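# Seat the plate onto the block's three pins

## Task

Lower the plate onto the block so that its three pins enter it, one pin through each of the two holes and the third in the notch, with the plate sitting approximately level.

## Robot and tools

Robot: two arms, left_arm and right_arm, each with a five-finger hand (a left hand on left_arm, a right hand on right_arm). Per the calibration, the left base stands near (-0.062, +0.515, 0) m and the right near (+0.060, -0.334, 0) m in the scene frame. Scene frame: origin at table-top height midway between the arms, +z up, +x out over the table, left_arm on the +y side. Arm names do not match image sides. Fixed cameras and the table use the scene frame. Each arm reports its hand pose, velocities and Hand target in its own base frame.

Hand point: a spot 0.15 m from the wrist flange along the fingers and 0.05 m in front of the palm. Its +z runs along straight fingers, +y out of the palm, +x across the palm away from the thumb on the right hand and toward the thumb on the left. Straight fingertips reach 0.06-0.07 m past it. A wrist bracket on the little-finger side can collide. With the hand level the wrist may hang up to 0.11 m (palm down) or 0.23 m (palm up) below the point.

The 28-number row, every value in [-1, 1], always covering both arms in this order: left dx, dy, dz, rx, ry, rz; left thumb_turn, thumb_bend, index, middle, ring, little, force_limit, speed; then the same 14 for the right arm. The six pose numbers are offsets, not poses: they are measured along the axes of that arm's current Hand target, from that Hand target as it stands when the action or move starts. A value of 1.0 means 0.6 m for dx/dy/dz and 180 degrees for the rotation; rx, ry, rz form one rotation vector. Six zeros re-request the current Hand target; repeating an offset moves the arm further. The controller clips commanded orientation to within 32 degrees of the measured one per step.

Hand numbers are absolute finger targets: -1 open (thumb beside palm, digits straight), +1 closed (thumb opposite fingers, digits curled). force_limit scales from about 0 N at -1 to 10 N at +1 (15 N for the two thumb motors); speed rises from almost zero at -1 to full at +0.48 and above. No value means 'leave as is': to keep a hand unchanged, resend the eight numbers last used for it; if none was sent yet, use its hand_measured six plus hand_force_limit and hand_speed. A grip spans about 0.035-0.065 m with the thumb turned in front (handles down to about 0.025 m). Close slowly (speed -0.94 or below) for a gentle grip. To grip harder, raise force_limit and send a target more closed than hand_measured.

execute_actions(actions, cameras): actions is a list of actions; each action is up to 15 rows, one per 1/30 s step, and a short action keeps its last row to the end. Every row counts from the Hand target at the action's start, not from the previous row. Images come only with an empty actions list or when cameras names them.

move(target, speed, blend, stop_force, zero, blocking, cameras): drives each hand point in a straight line toward its offset target (one row, or a list of up to 15 rows all measured from the same starting Hand targets). speed is m/s, 0.002-3.6, default 0.25 (turning limited to twice that in rad/s). blend (m) rounds corners in a list; 0 stops at each. stop_force (N, 3-120) ends an arm's path when its wrist sensor feels that much push against its motion; it is unreliable for light loose objects or for paths that rotate the hand, and should be omitted when moving off a contact. zero=false keeps the old sensor zero. blocking=false returns after 0.5 s but cannot combine with stop_force. Moves last 0.5-10 s, ignore obstacles and the other arm, and should not pass near an arm's own base. The result adds a move: line (done, off_target, moving, held, fault) with limits such as paced or held; done means within 3 mm and 2 degrees, not that nothing was touched.

wait(seconds 0-10), stop() (brakes a running move), zoom_image(camera, region [x0,y0,x1,y1] pixels, at most 504x504, from the newest images), show_instructions() (reference pages), zero_wrist_force(arm), finished_scene(scene 1). Cameras: cam_head_left, cam_head_right, cam_high, cam_low (896x504), cam_left_wrist, cam_right_wrist (672x504).

Results: end_effector_position (m), quaternion, velocities; Hand target (next offsets start here; the hand often rests a little short, so send the gap as an offset); joint positions and torques (include arm weight); Wrist force/torque in the end-effector axes plus the peak line; hand_measured, hand_stopped_by (moving, target, force, stalled, fault) and hand_load_n (positive when the finger is pushed open; a lost grip shows as load near 0). Motor temperatures, a MOTOR HOT line at 70 °C, brakes at 85 °C for 30-60 s.

Avoid: contact torque at joint limits (wrist joints 26.6 N m) or about 150 N outside force, which freezes the arm for 10 s; pushing targets past firm contact, since arms are stiff; fast impacts; any collision or press between the two arms, or one hand closing on the other's fingers, which can end the scene; dropping the plate or letting anything leave the table; overloading fingers. The plate must stay seated on the pins after release before calling finished_scene.

Each tool is called after "Call:" as name(argument=value, ...), one argument or row to a line, values as JSON.

Reference images:

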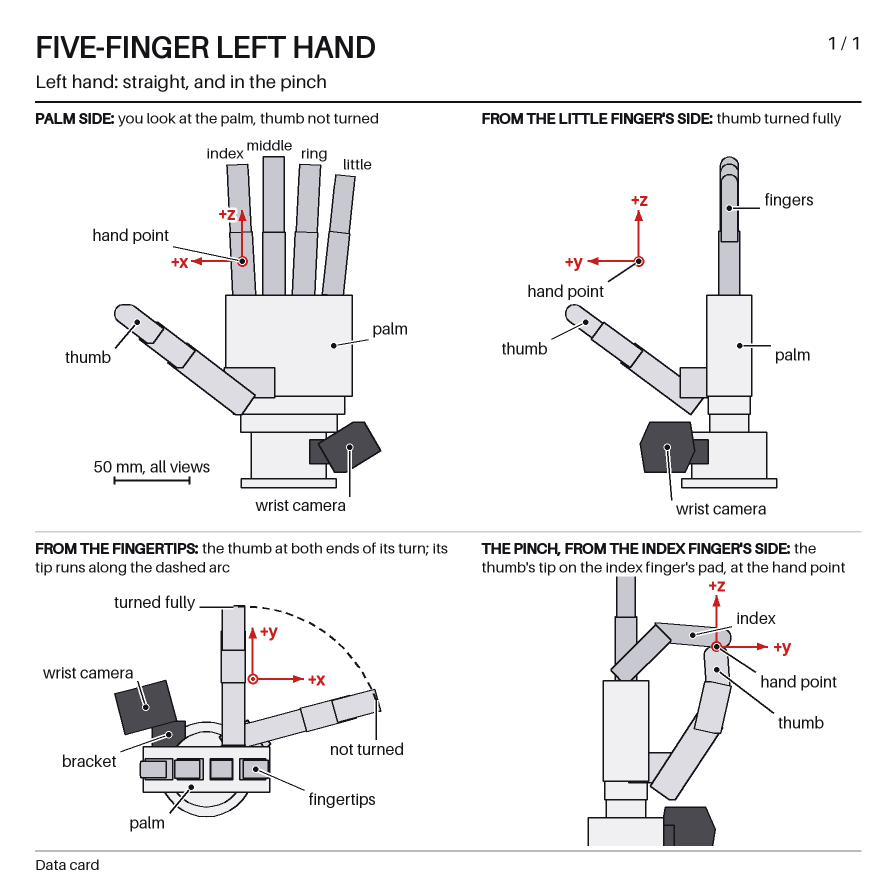

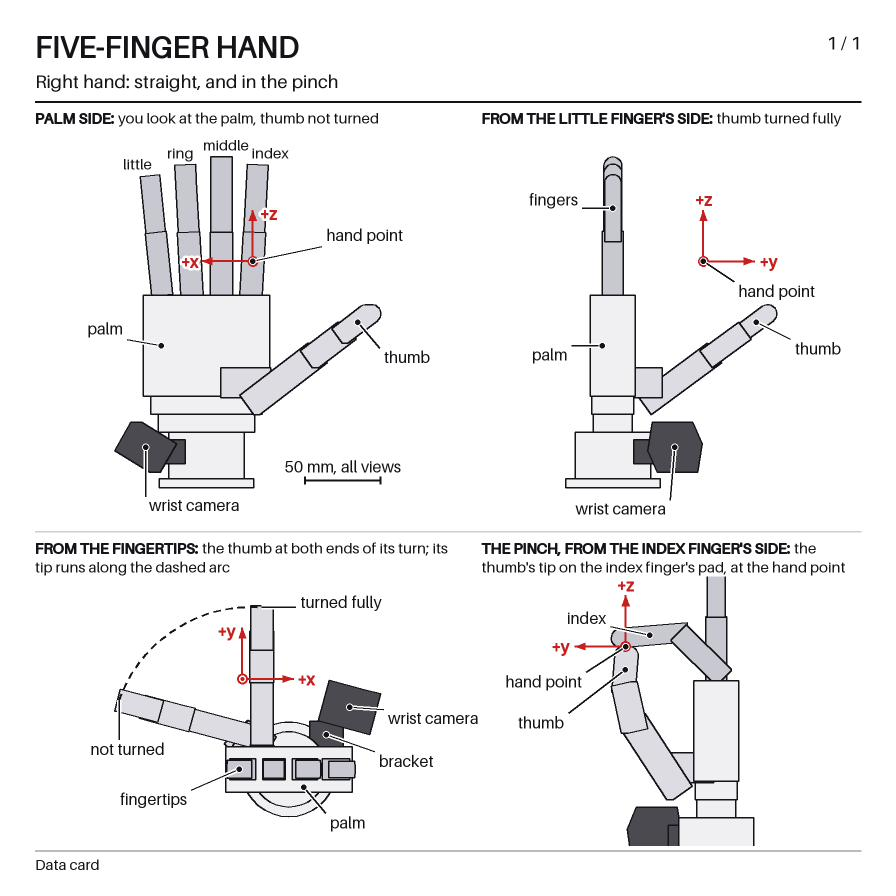

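## Session

Call:
execute_actions(
  actions=[],
)

Scene clock: 0.00 s.
left_arm: end_effector_position=(+0.4671, -0.4488, +0.3944) hand_measured=(-1.000, -1.000, -1.000, -1.000, -1.000, -1.000) hand_load_n=(+0.0, +0.0, +0.0, +0.0, +0.0, +0.0) hand_stopped_by=(target, target, target, target, target, target) hand_force_limit=0.00 hand_speed=-0.80 end_effector_quat_wxyz=(+0.559, +0.798, +0.110, -0.194) | right_arm: end_effector_position=(+0.3329, -0.3864, +0.3567) hand_measured=(-1.000, -1.000, -1.000, -1.000, -1.000, -1.000) hand_load_n=(+0.0, +0.0, +0.0, +0.0, +0.0, +0.0) hand_stopped_by=(target, target, target, target, target, target) hand_force_limit=0.00 hand_speed=-0.80 end_effector_quat_wxyz=(+0.007, +0.445, +0.579, +0.683)
Joint positions: left_arm=[3.017 -2.082 -1.382 1.668 -0.312 1.336] | right_arm=[-1.577 -0.92 1.632 2.345 0.914 -2.445]
Joint velocities: within noise
Joint torques (N m): no reading
Motor temperatures (°C): left_arm=[34 35 34 33 51 38] | right_arm=[35 42 40 39 44 46]
Wrist force (N): no reading
Wrist torque (N m): no reading
Wrist force, peak (N): no reading
Hand target: left_arm +0.4671, -0.4488, +0.3944; +0.559, +0.798, +0.110, -0.194 | right_arm +0.3329, -0.3864, +0.3567; +0.007, +0.445, +0.579, +0.683

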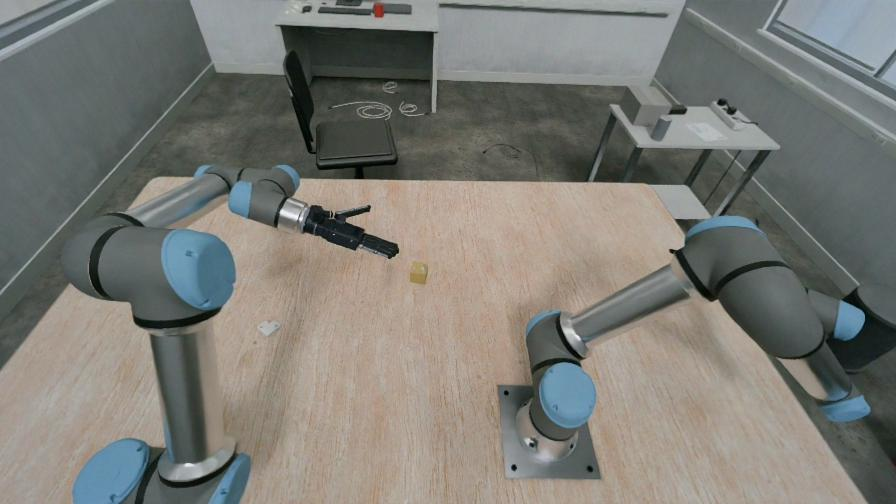

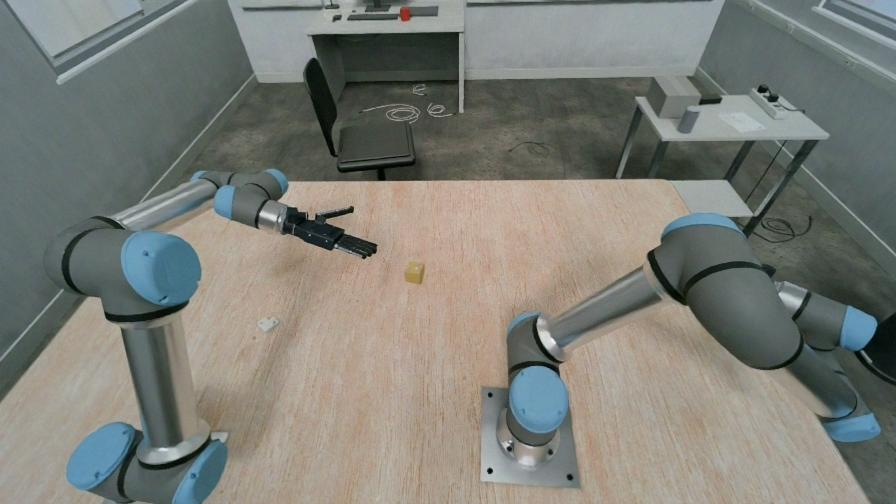

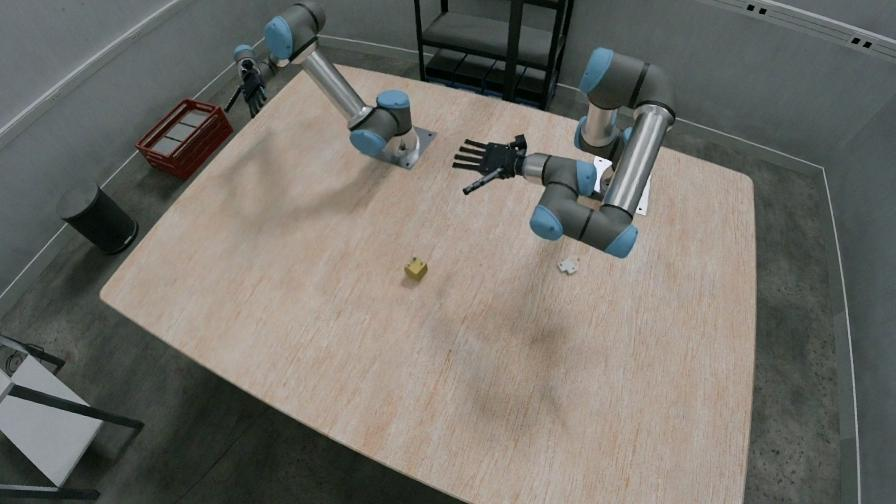

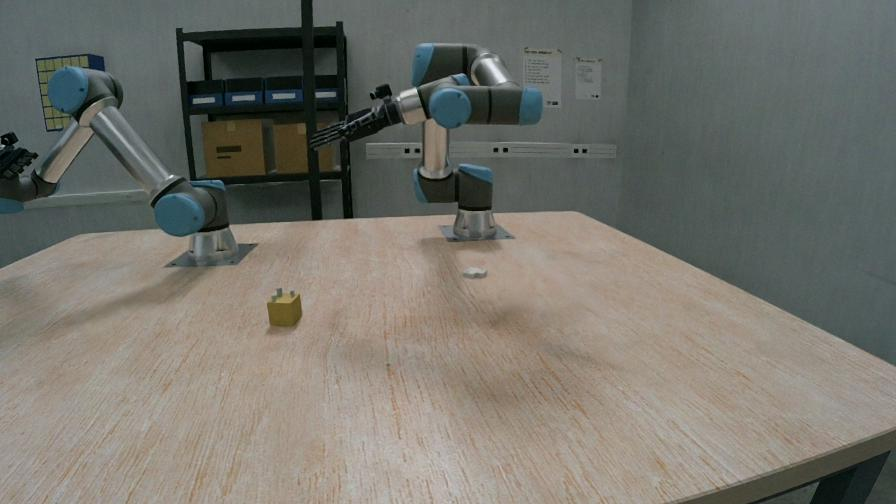

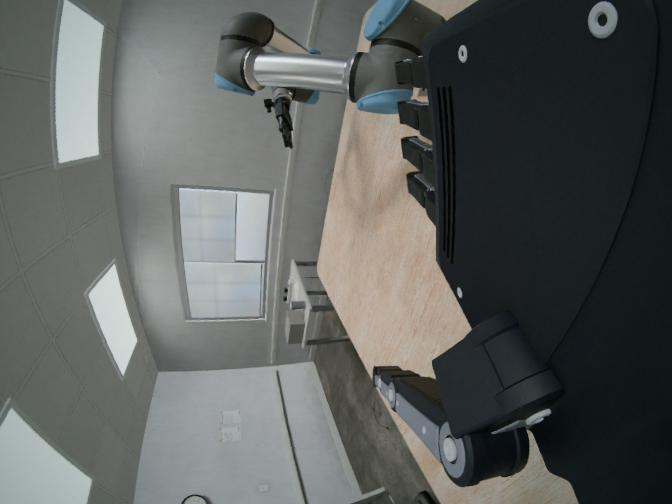

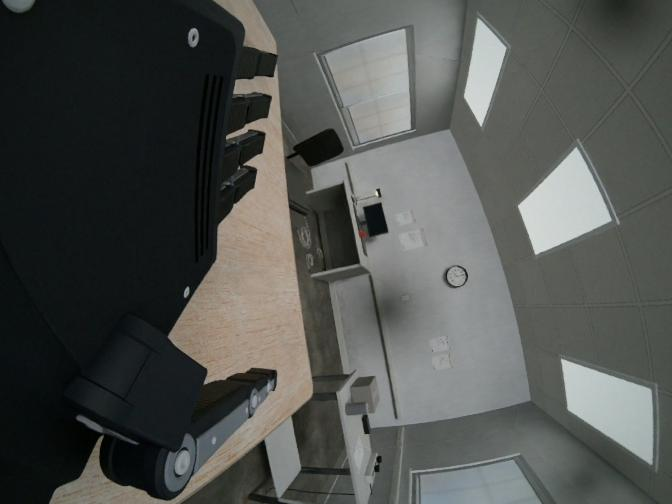

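Call:
zoom_image(
  camera="cam_head_left",
  region=[380, 240, 460, 300],
)

Call:
zoom_image(
  camera="cam_head_left",
  region=[230, 300, 310, 360],
)

Call:
zoom_image(
  camera="cam_high",
  region=[380, 240, 460, 300],
)

Call:
zoom_image(
  camera="cam_high",
  region=[530, 240, 610, 300],
)

Call:
zoom_image(
  camera="cam_low",
  region=[240, 270, 330, 340],
)

Call:
zoom_image(
  camera="cam_low",
  region=[440, 250, 510, 300],
)

Scaled by 6.300 from the camera's 896x504 image, which has a finer 1280x720 frame.

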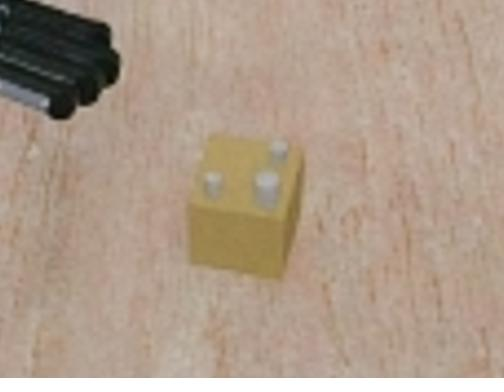

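Scaled by 6.300 from the camera's 896x504 image, which has a finer 1280x720 frame.

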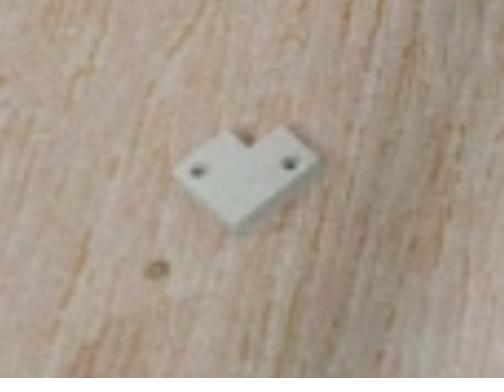

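Scaled by 6.300 from the camera's 896x504 image, which has a finer 1280x720 frame.

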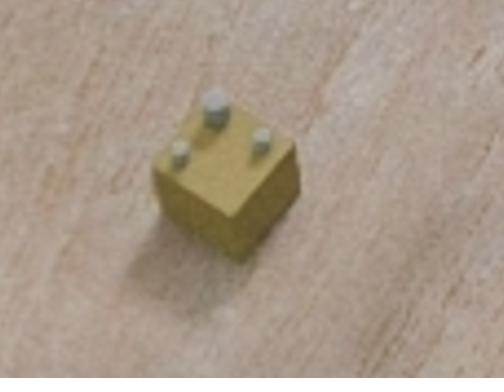

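Scaled by 6.300 from the camera's 896x504 image, which has a finer 1280x720 frame.

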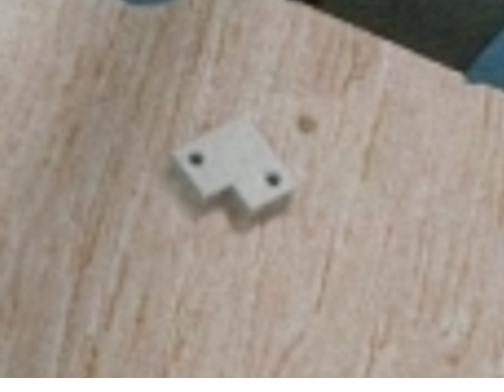

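Scaled by 5.600 from the camera's 896x504 image, which has a finer 1280x720 frame.

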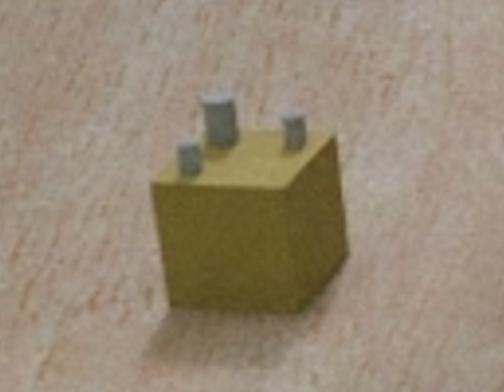

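Scaled by 7.200 from the camera's 896x504 image, which has a finer 1280x720 frame.

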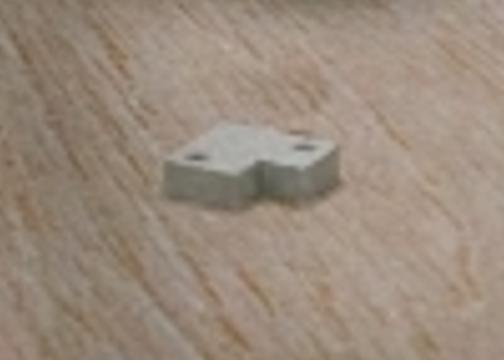

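Call:
zoom_image(
  camera="cam_head_left",
  region=[248, 313, 288, 343],
)

Call:
zoom_image(
  camera="cam_head_left",
  region=[400, 256, 440, 286],
)

Call:
zoom_image(
  camera="cam_high",
  region=[548, 252, 588, 282],
)

Call:
zoom_image(
  camera="cam_high",
  region=[396, 252, 436, 282],
)

Scaled by 12.600 from the camera's 896x504 image, which has a finer 1280x720 frame.

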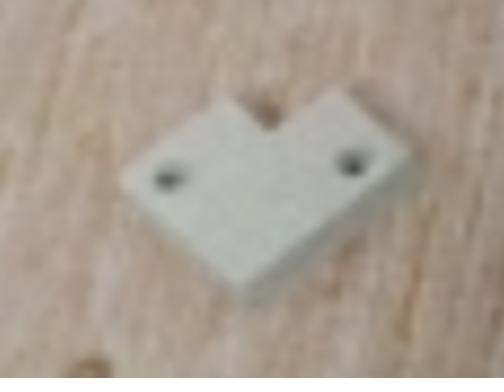

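Scaled by 12.600 from the camera's 896x504 image, which has a finer 1280x720 frame.

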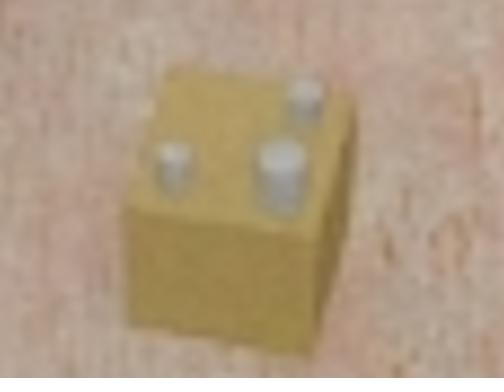

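Scaled by 12.600 from the camera's 896x504 image, which has a finer 1280x720 frame.

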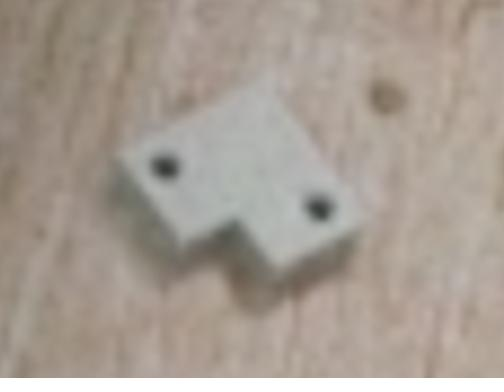

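Scaled by 12.600 from the camera's 896x504 image, which has a finer 1280x720 frame.

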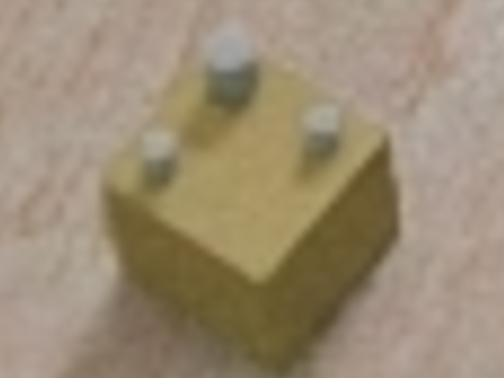

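Call:
move(
  target=[0.044,-0.4925,-0.3832,0.5637,0.1983,-0.316,1,-1,-0.2,-0.2,-1,-1,0,0,0,0,0,0,0,0,-1,-1,-1,-1,-1,-1,0,-0.8],
  speed=0.5,
  cameras=["all"],
)

Scene clock: 20.57 s.
left_arm: end_effector_position=(+0.4177, -0.1313, +0.2005) hand_measured=(+1.000, -1.000, -0.200, -0.200, -1.000, -1.000) hand_load_n=(+0.0, +0.0, +0.5, -0.5, +0.0, +0.0) hand_stopped_by=(target, target, target, target, target, target) hand_force_limit=0.00 hand_speed=0.00 end_effector_quat_wxyz=(-0.416, +0.801, +0.382, -0.198) | right_arm: end_effector_position=(+0.3329, -0.3864, +0.3567) hand_measured=(-1.000, -1.000, -1.000, -1.000, -1.000, -1.000) hand_load_n=(+0.0, +0.0, +0.0, +0.0, +0.0, +0.0) hand_stopped_by=(target, target, target, target, target, target) hand_force_limit=0.00 hand_speed=-0.80 end_effector_quat_wxyz=(+0.007, +0.445, +0.579, +0.683)
Joint positions: left_arm=[2.909 -2.297 -1.279 1.098 -1.934 0.271] | right_arm=[-1.577 -0.92 1.632 2.345 0.914 -2.445]
Joint torques (N m): left_arm=[-7.81 39.33 6.47 -5.06 -1.82 -2.3] | right_arm=[-0.71 -41.3 -14.08 1.72 -0.09 -0.09]
Wrist force (N): left_arm=[0.1 -1.8 -0.2] | right_arm=[0.2 -0.3 -0.1]
Wrist torque (N m): left_arm=[0.08 0.13 0.42] | right_arm=[-0.03 -0.04 0.01]
Wrist force, peak (N): left_arm=[0.1 -2.0 -1.3] | right_arm=[0.5 -0.1 -0.1]
Hand target: left_arm +0.4177, -0.1313, +0.2004; -0.416, +0.801, +0.382, -0.198 | right_arm +0.3329, -0.3864, +0.3567; +0.007, +0.445, +0.579, +0.683
Off the commanded pose: left_arm 0.000 m, 0 deg | right_arm 0.000 m, 0 deg.
move: done

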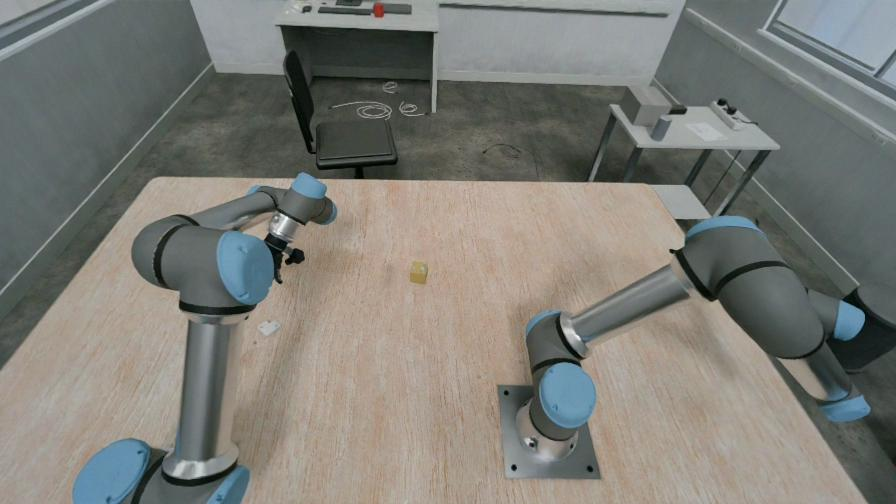

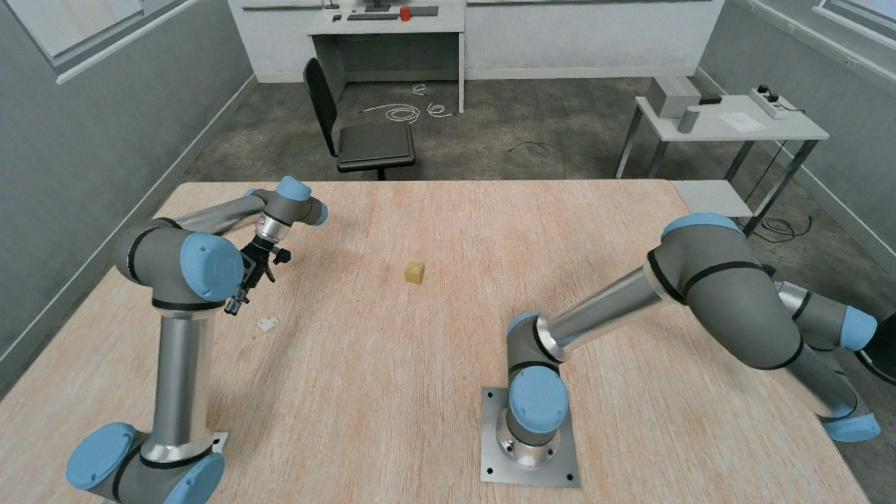

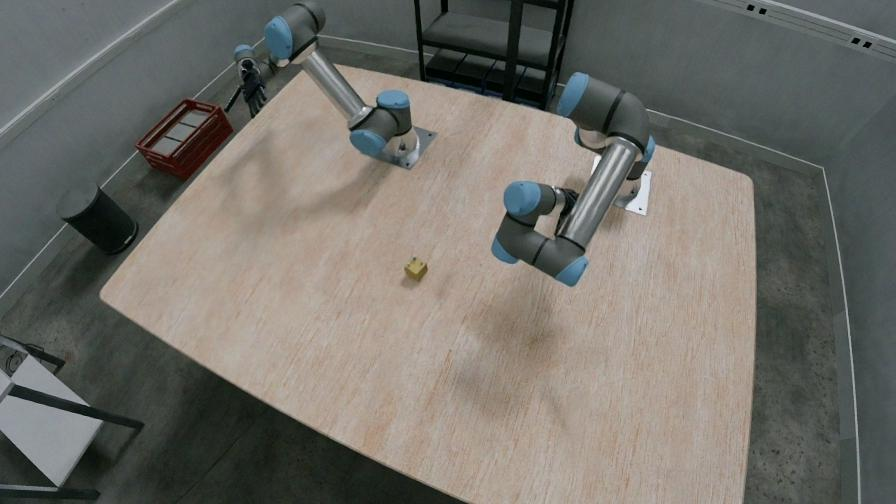

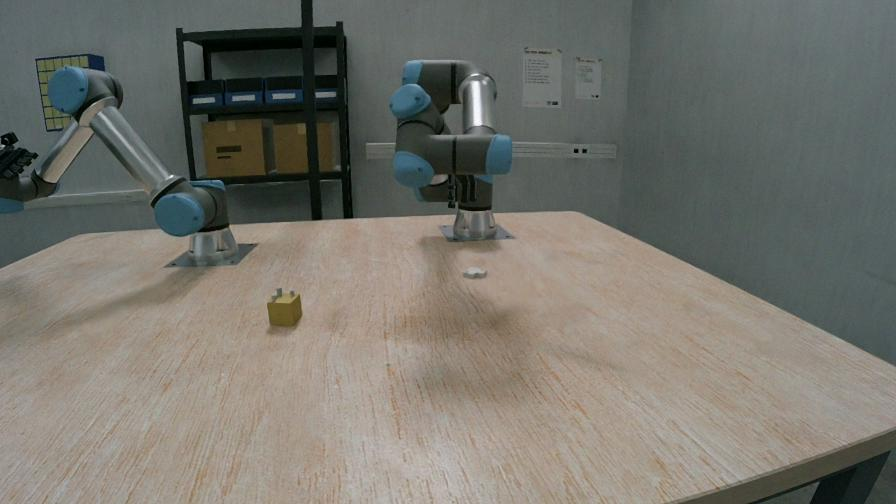

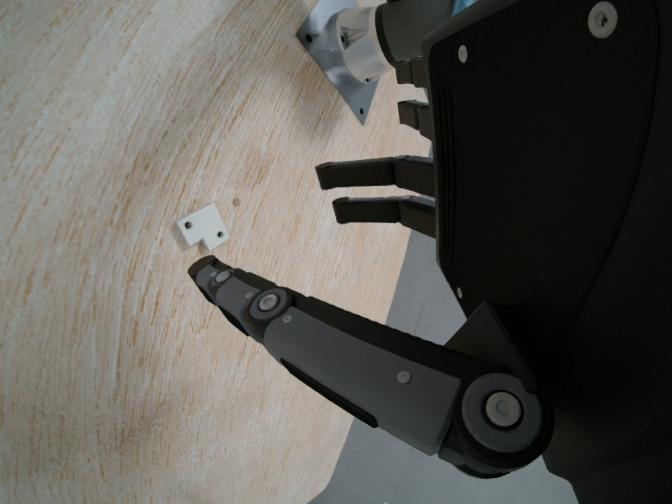

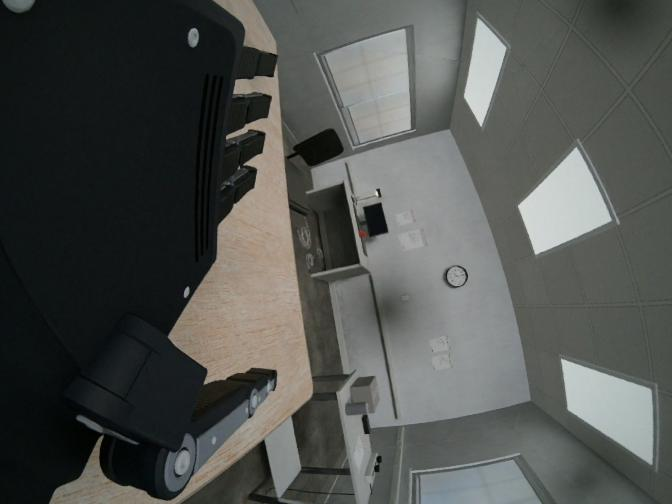

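Call:
zoom_image(
  camera="cam_left_wrist",
  region=[260, 0, 428, 126],
)

Call:
zoom_image(
  camera="cam_left_wrist",
  region=[150, 180, 270, 270],
)

Scaled by 3.000 from the camera's 672x504 image, which has a finer 960x720 frame.

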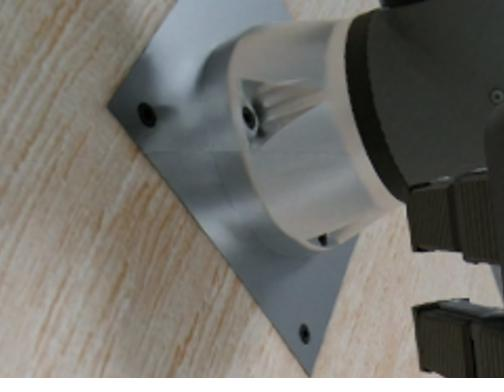

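Scaled by 4.200 from the camera's 672x504 image, which has a finer 960x720 frame.

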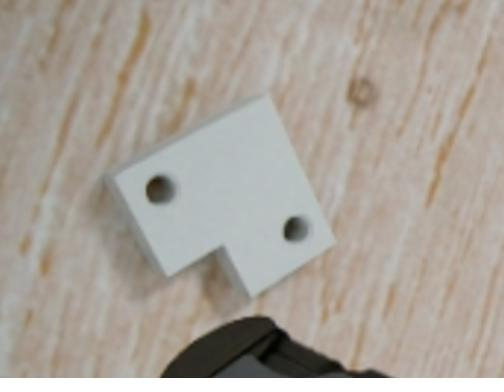

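Call:
move(
  target=[0,0.1092,0.0765,0,0,0,1,-1,-0.2,-0.2,-1,-1,0,0,0,0,0,0,0,0,-1,-1,-1,-1,-1,-1,0,-0.8],
  speed=0.3,
  cameras=["cam_left_wrist","cam_low","cam_head_right"],
)

Call:
zoom_image(
  camera="cam_left_wrist",
  region=[60, 130, 340, 340],
)

Scene clock: 26.90 s.
left_arm: end_effector_position=(+0.4178, -0.1314, +0.1205) hand_measured=(+1.000, -1.000, -0.200, -0.200, -1.000, -1.000) hand_load_n=(+0.0, +0.0, +0.0, +0.0, -0.5, +0.0) hand_stopped_by=(target, target, target, target, target, target) hand_force_limit=0.00 hand_speed=0.00 end_effector_quat_wxyz=(-0.416, +0.801, +0.382, -0.198) | right_arm: end_effector_position=(+0.3329, -0.3864, +0.3567) hand_measured=(-1.000, -1.000, -1.000, -1.000, -1.000, -1.000) hand_load_n=(+0.0, +0.0, +0.0, +0.0, +0.0, +0.0) hand_stopped_by=(target, target, target, target, target, target) hand_force_limit=0.00 hand_speed=-0.80 end_effector_quat_wxyz=(+0.007, +0.445, +0.579, +0.683)
Joint positions: left_arm=[2.909 -2.393 -1.335 1.248 -1.934 0.271] | right_arm=[-1.577 -0.92 1.632 2.345 0.914 -2.445]
Joint torques (N m): left_arm=[-8.33 40.23 4.66 -0.81 -1.16 1.93] | right_arm=[-0.93 -41.51 -13.35 1.59 -0.35 -0.08]
Wrist force (N): left_arm=[0.1 -1.9 -0.1] | right_arm=[0.2 -0.2 0.0]
Wrist torque (N m): left_arm=[0.05 0.14 0.43] | right_arm=[-0.01 -0.05 0.02]
Wrist force, peak (N): left_arm=[0.2 -2.9 -0.8] | right_arm=[0.5 0.0 0.1]
Hand target: left_arm +0.4178, -0.1314, +0.1204; -0.416, +0.801, +0.382, -0.198 | right_arm +0.3329, -0.3864, +0.3567; +0.007, +0.445, +0.579, +0.683
Off the commanded pose: left_arm 0.000 m, 0 deg | right_arm 0.000 m, 0 deg.
move: done
Images, in order (width x height): cam_head_right 896x504, cam_low 896x504, cam_left_wrist 672x504.

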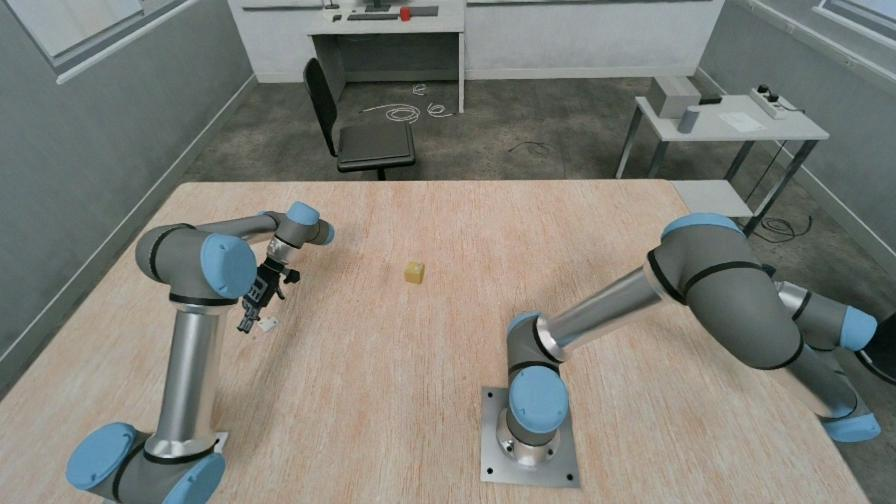

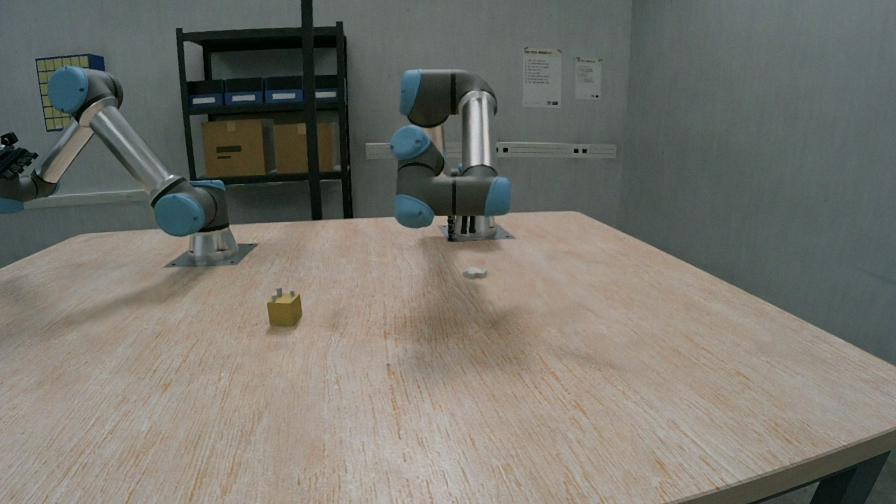

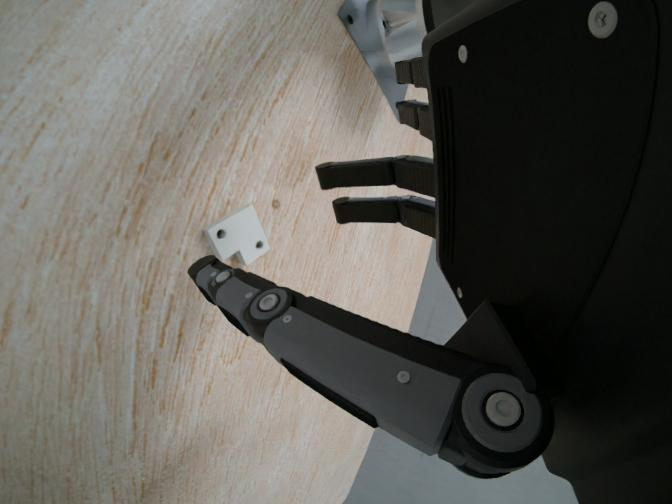

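Scaled by 1.800 from the camera's 672x504 image, which has a finer 960x720 frame.

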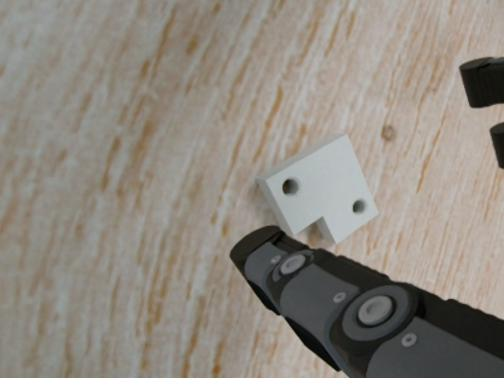

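Call:
move(
  target=[0.0241,0.042,0.0863,0,0,0,1,-1,-0.2,-0.2,-1,-1,0,0,0,0,0,0,0,0,-1,-1,-1,-1,-1,-1,0,-0.8],
  speed=0.3,
  cameras=["cam_left_wrist","cam_high","cam_head_right"],
)

Call:
zoom_image(
  camera="cam_left_wrist",
  region=[150, 130, 430, 340],
)

Scene clock: 31.27 s.
left_arm: end_effector_position=(+0.4052, -0.1027, +0.0701) hand_measured=(+1.000, -1.000, -0.200, -0.200, -1.000, -1.000) hand_load_n=(+0.0, +0.0, +0.0, +0.0, +0.0, +0.0) hand_stopped_by=(target, target, target, target, target, target) hand_force_limit=0.00 hand_speed=0.00 end_effector_quat_wxyz=(-0.416, +0.801, +0.382, -0.198) | right_arm: end_effector_position=(+0.3329, -0.3864, +0.3567) hand_measured=(-1.000, -1.000, -1.000, -1.000, -1.000, -1.000) hand_load_n=(+0.0, +0.0, +0.0, +0.0, +0.0, +0.0) hand_stopped_by=(target, target, target, target, target, target) hand_force_limit=0.00 hand_speed=-0.80 end_effector_quat_wxyz=(+0.007, +0.445, +0.579, +0.683)
Joint positions: left_arm=[2.955 -2.42 -1.439 1.391 -1.969 0.301] | right_arm=[-1.577 -0.92 1.632 2.345 0.914 -2.445]
Joint torques (N m): left_arm=[8.67 40.26 4.56 -0.76 -1.97 2.32] | right_arm=[-0.92 -41.15 -12.69 1.46 -0.42 -0.11]
Wrist force (N): left_arm=[0.3 -2.0 -0.3] | right_arm=[0.1 -0.3 -0.1]
Wrist torque (N m): left_arm=[0.06 0.12 0.30] | right_arm=[-0.02 -0.03 0.00]
Wrist force, peak (N): left_arm=[0.1 -2.5 -0.9] | right_arm=[0.5 0.0 -0.2]
Hand target: left_arm +0.4052, -0.1026, +0.0700; -0.416, +0.801, +0.382, -0.198 | right_arm +0.3329, -0.3864, +0.3567; +0.007, +0.445, +0.579, +0.683
Off the commanded pose: left_arm 0.000 m, 0 deg | right_arm 0.000 m, 0 deg.
move: done
Images, in order (width x height): cam_head_right 896x504, cam_high 896x504, cam_left_wrist 672x504.

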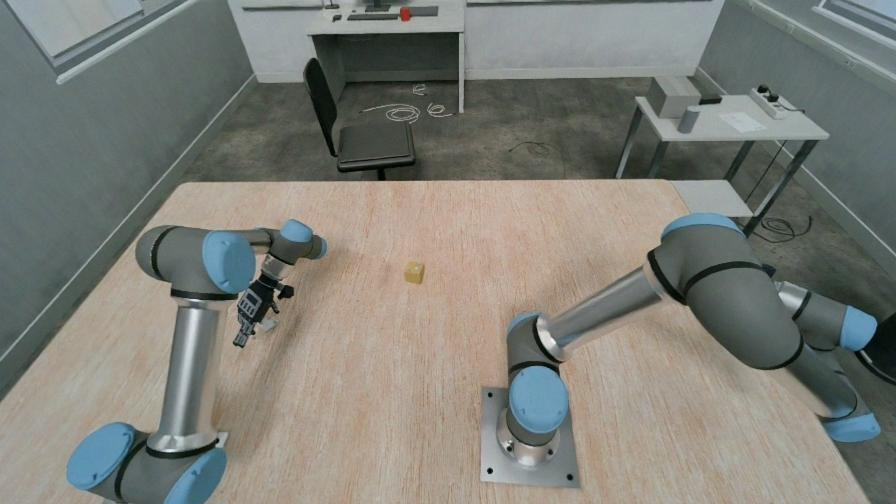

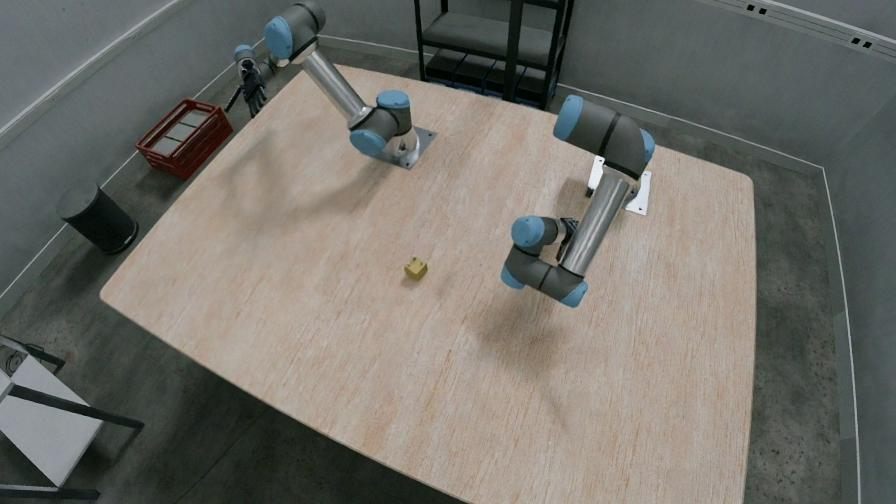

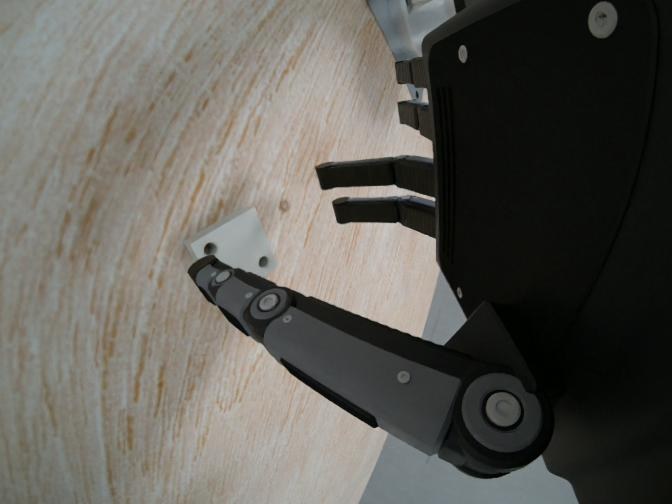

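Scaled by 1.800 from the camera's 672x504 image, which has a finer 960x720 frame.

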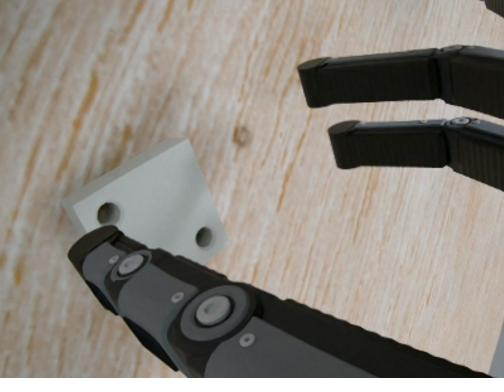

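Call:
move(
  target=[0.0107,0.0477,0.0338,0,0,0,1,-1,-0.2,-0.2,-1,-1,0,0,0,0,0,0,0,0,-1,-1,-1,-1,-1,-1,0,-0.8],
  speed=0.1,
  stop_force=5,
  cameras=["cam_left_wrist","cam_head_right"],
)

Call:
zoom_image(
  camera="cam_left_wrist",
  region=[150, 130, 430, 340],
)

Call:
zoom_image(
  camera="cam_head_right",
  region=[220, 290, 320, 365],
)

Scene clock: 35.00 s.
left_arm: end_effector_position=(+0.4091, -0.0976, +0.0350) hand_measured=(+1.000, -1.000, -0.200, -0.200, -1.000, -1.000) hand_load_n=(+0.0, +0.0, +0.0, +0.0, +0.0, +0.0) hand_stopped_by=(target, target, target, target, target, target) hand_force_limit=0.00 hand_speed=0.00 end_effector_quat_wxyz=(-0.416, +0.801, +0.382, -0.198) | right_arm: end_effector_position=(+0.3329, -0.3864, +0.3567) hand_measured=(-1.000, -1.000, -1.000, -1.000, -1.000, -1.000) hand_load_n=(+0.0, +0.0, +0.0, +0.0, +0.0, +0.0) hand_stopped_by=(target, target, target, target, target, target) hand_force_limit=0.00 hand_speed=-0.80 end_effector_quat_wxyz=(+0.007, +0.445, +0.579, +0.683)
Joint positions: left_arm=[2.965 -2.48 -1.433 1.448 -1.977 0.308] | right_arm=[-1.577 -0.92 1.632 2.345 0.914 -2.445]
Joint torques (N m): left_arm=[8.38 40.79 21.68 -0.68 -1.99 2.37] | right_arm=[0.09 -41.33 -13.62 1.35 -0.61 -0.16]
Wrist force (N): left_arm=[0.3 -1.8 -0.6] | right_arm=[0.1 -0.2 0.0]
Wrist torque (N m): left_arm=[0.09 0.09 0.29] | right_arm=[-0.01 -0.03 0.01]
Wrist force, peak (N): left_arm=[0.1 -2.3 -0.5] | right_arm=[0.4 -0.3 -0.2]
Hand target: left_arm +0.4091, -0.0976, +0.0350; -0.416, +0.801, +0.382, -0.198 | right_arm +0.3329, -0.3864, +0.3567; +0.007, +0.445, +0.579, +0.683
Off the commanded pose: left_arm 0.000 m, 0 deg | right_arm 0.000 m, 0 deg.
move: done
Images, in order (width x height): cam_head_right 896x504, cam_left_wrist 672x504.

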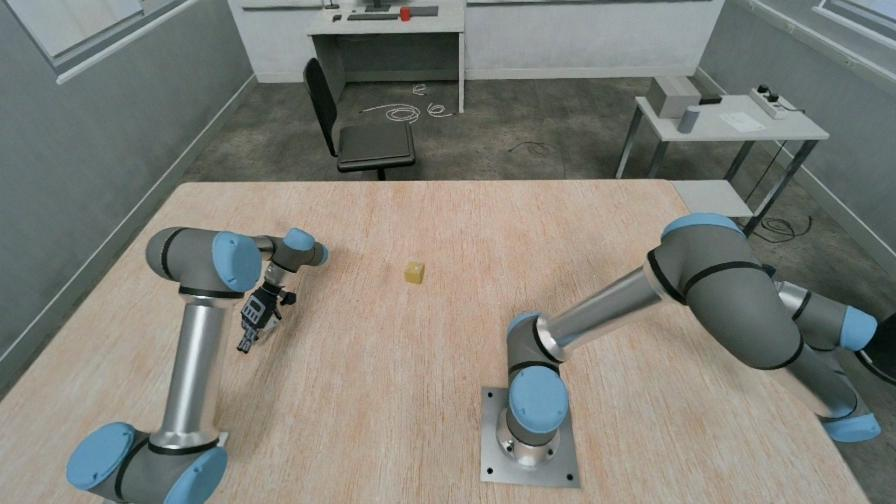

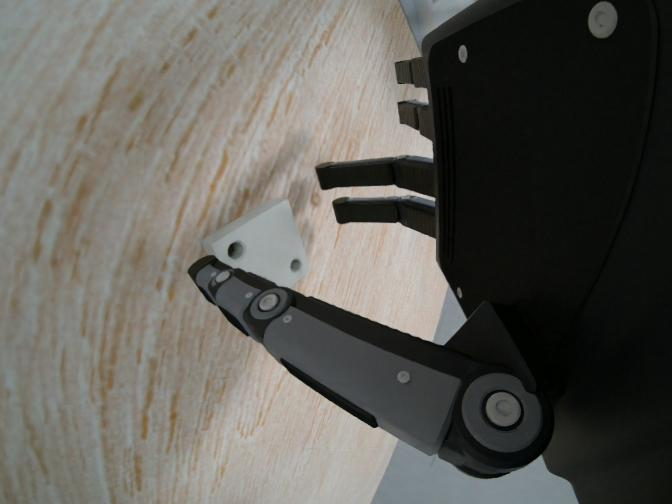

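Scaled by 1.800 from the camera's 672x504 image, which has a finer 960x720 frame.

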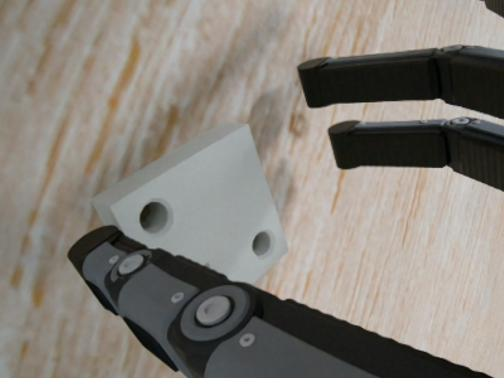

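Scaled by 5.040 from the camera's 896x504 image, which has a finer 1280x720 frame.

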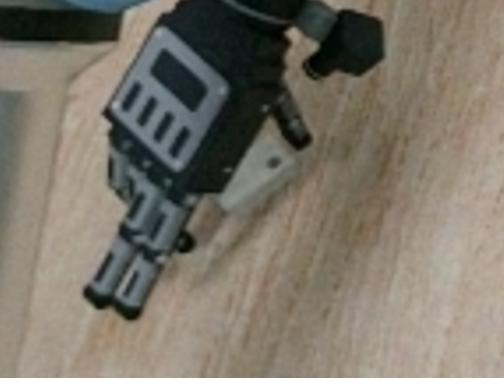

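Call:
move(
  target=[0.0183,0,0,0,0.0182,0.01275,1,-1,-0.2,-0.2,-1,-1,0,0,0,0,0,0,0,0,-1,-1,-1,-1,-1,-1,0,-0.8],
  speed=0.1,
  cameras=["cam_left_wrist","cam_head_right"],
)

Call:
zoom_image(
  camera="cam_left_wrist",
  region=[150, 130, 430, 340],
)

Call:
zoom_image(
  camera="cam_head_right",
  region=[230, 300, 290, 345],
)

Scene clock: 38.57 s.
left_arm: end_effector_position=(+0.4160, -0.0891, +0.0350) hand_measured=(+1.000, -1.000, -0.200, -0.200, -1.000, -1.000) hand_load_n=(+0.0, +0.0, +0.0, +0.0, +0.0, +0.0) hand_stopped_by=(target, target, target, target, target, target) hand_force_limit=0.00 hand_speed=0.00 end_effector_quat_wxyz=(-0.423, +0.814, +0.354, -0.184) | right_arm: end_effector_position=(+0.3329, -0.3864, +0.3567) hand_measured=(-1.000, -1.000, -1.000, -1.000, -1.000, -1.000) hand_load_n=(+0.0, +0.0, +0.0, +0.0, +0.0, +0.0) hand_stopped_by=(target, target, target, target, target, target) hand_force_limit=0.00 hand_speed=-0.80 end_effector_quat_wxyz=(+0.007, +0.445, +0.579, +0.683)
Joint positions: left_arm=[2.966 -2.475 -1.438 1.469 -2.032 0.357] | right_arm=[-1.577 -0.92 1.632 2.345 0.914 -2.445]
Joint torques (N m): left_arm=[7.3 54.71 2.8 -0.62 -2.09 2.47] | right_arm=[0.32 -42.74 -15.65 1.36 -0.57 -0.39]
Wrist force (N): left_arm=[0.3 -1.9 -0.2] | right_arm=[0.0 -0.1 0.0]
Wrist torque (N m): left_arm=[0.06 0.11 0.31] | right_arm=[0.00 -0.01 0.00]
Wrist force, peak (N): left_arm=[0.4 -2.2 -0.4] | right_arm=[0.4 -0.2 0.0]
Hand target: left_arm +0.4161, -0.0890, +0.0350; -0.423, +0.814, +0.354, -0.184 | right_arm +0.3329, -0.3864, +0.3567; +0.007, +0.445, +0.579, +0.683
Off the commanded pose: left_arm 0.000 m, 0 deg | right_arm 0.000 m, 0 deg.
move: done
Images, in order (width x height): cam_head_right 896x504, cam_left_wrist 672x504.

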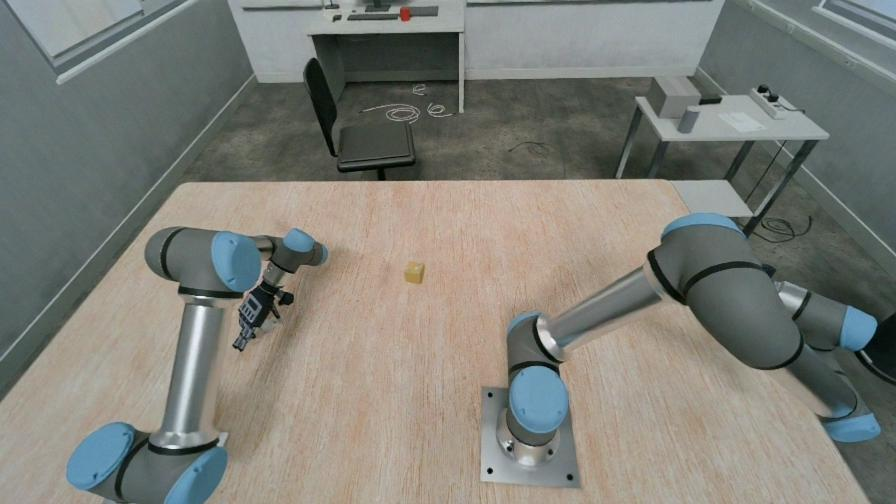

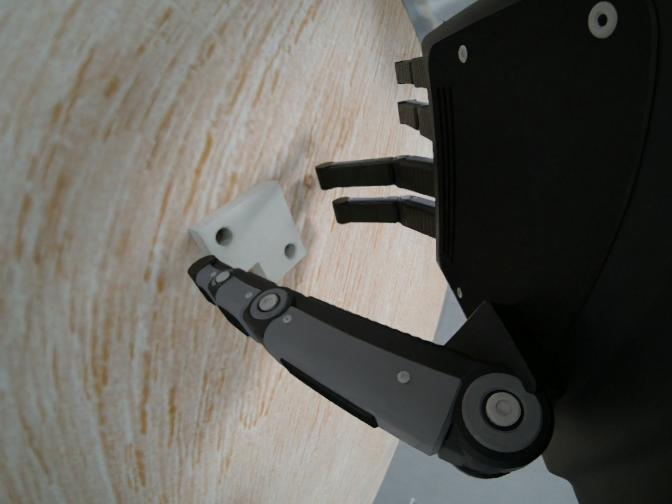

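Scaled by 1.800 from the camera's 672x504 image, which has a finer 960x720 frame.

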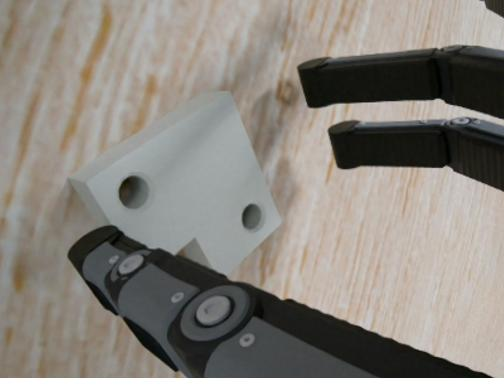

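Scaled by 8.400 from the camera's 896x504 image, which has a finer 1280x720 frame.

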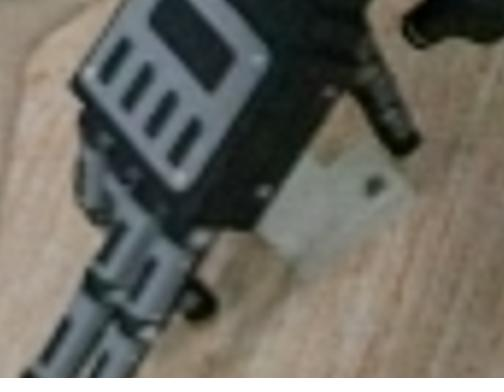

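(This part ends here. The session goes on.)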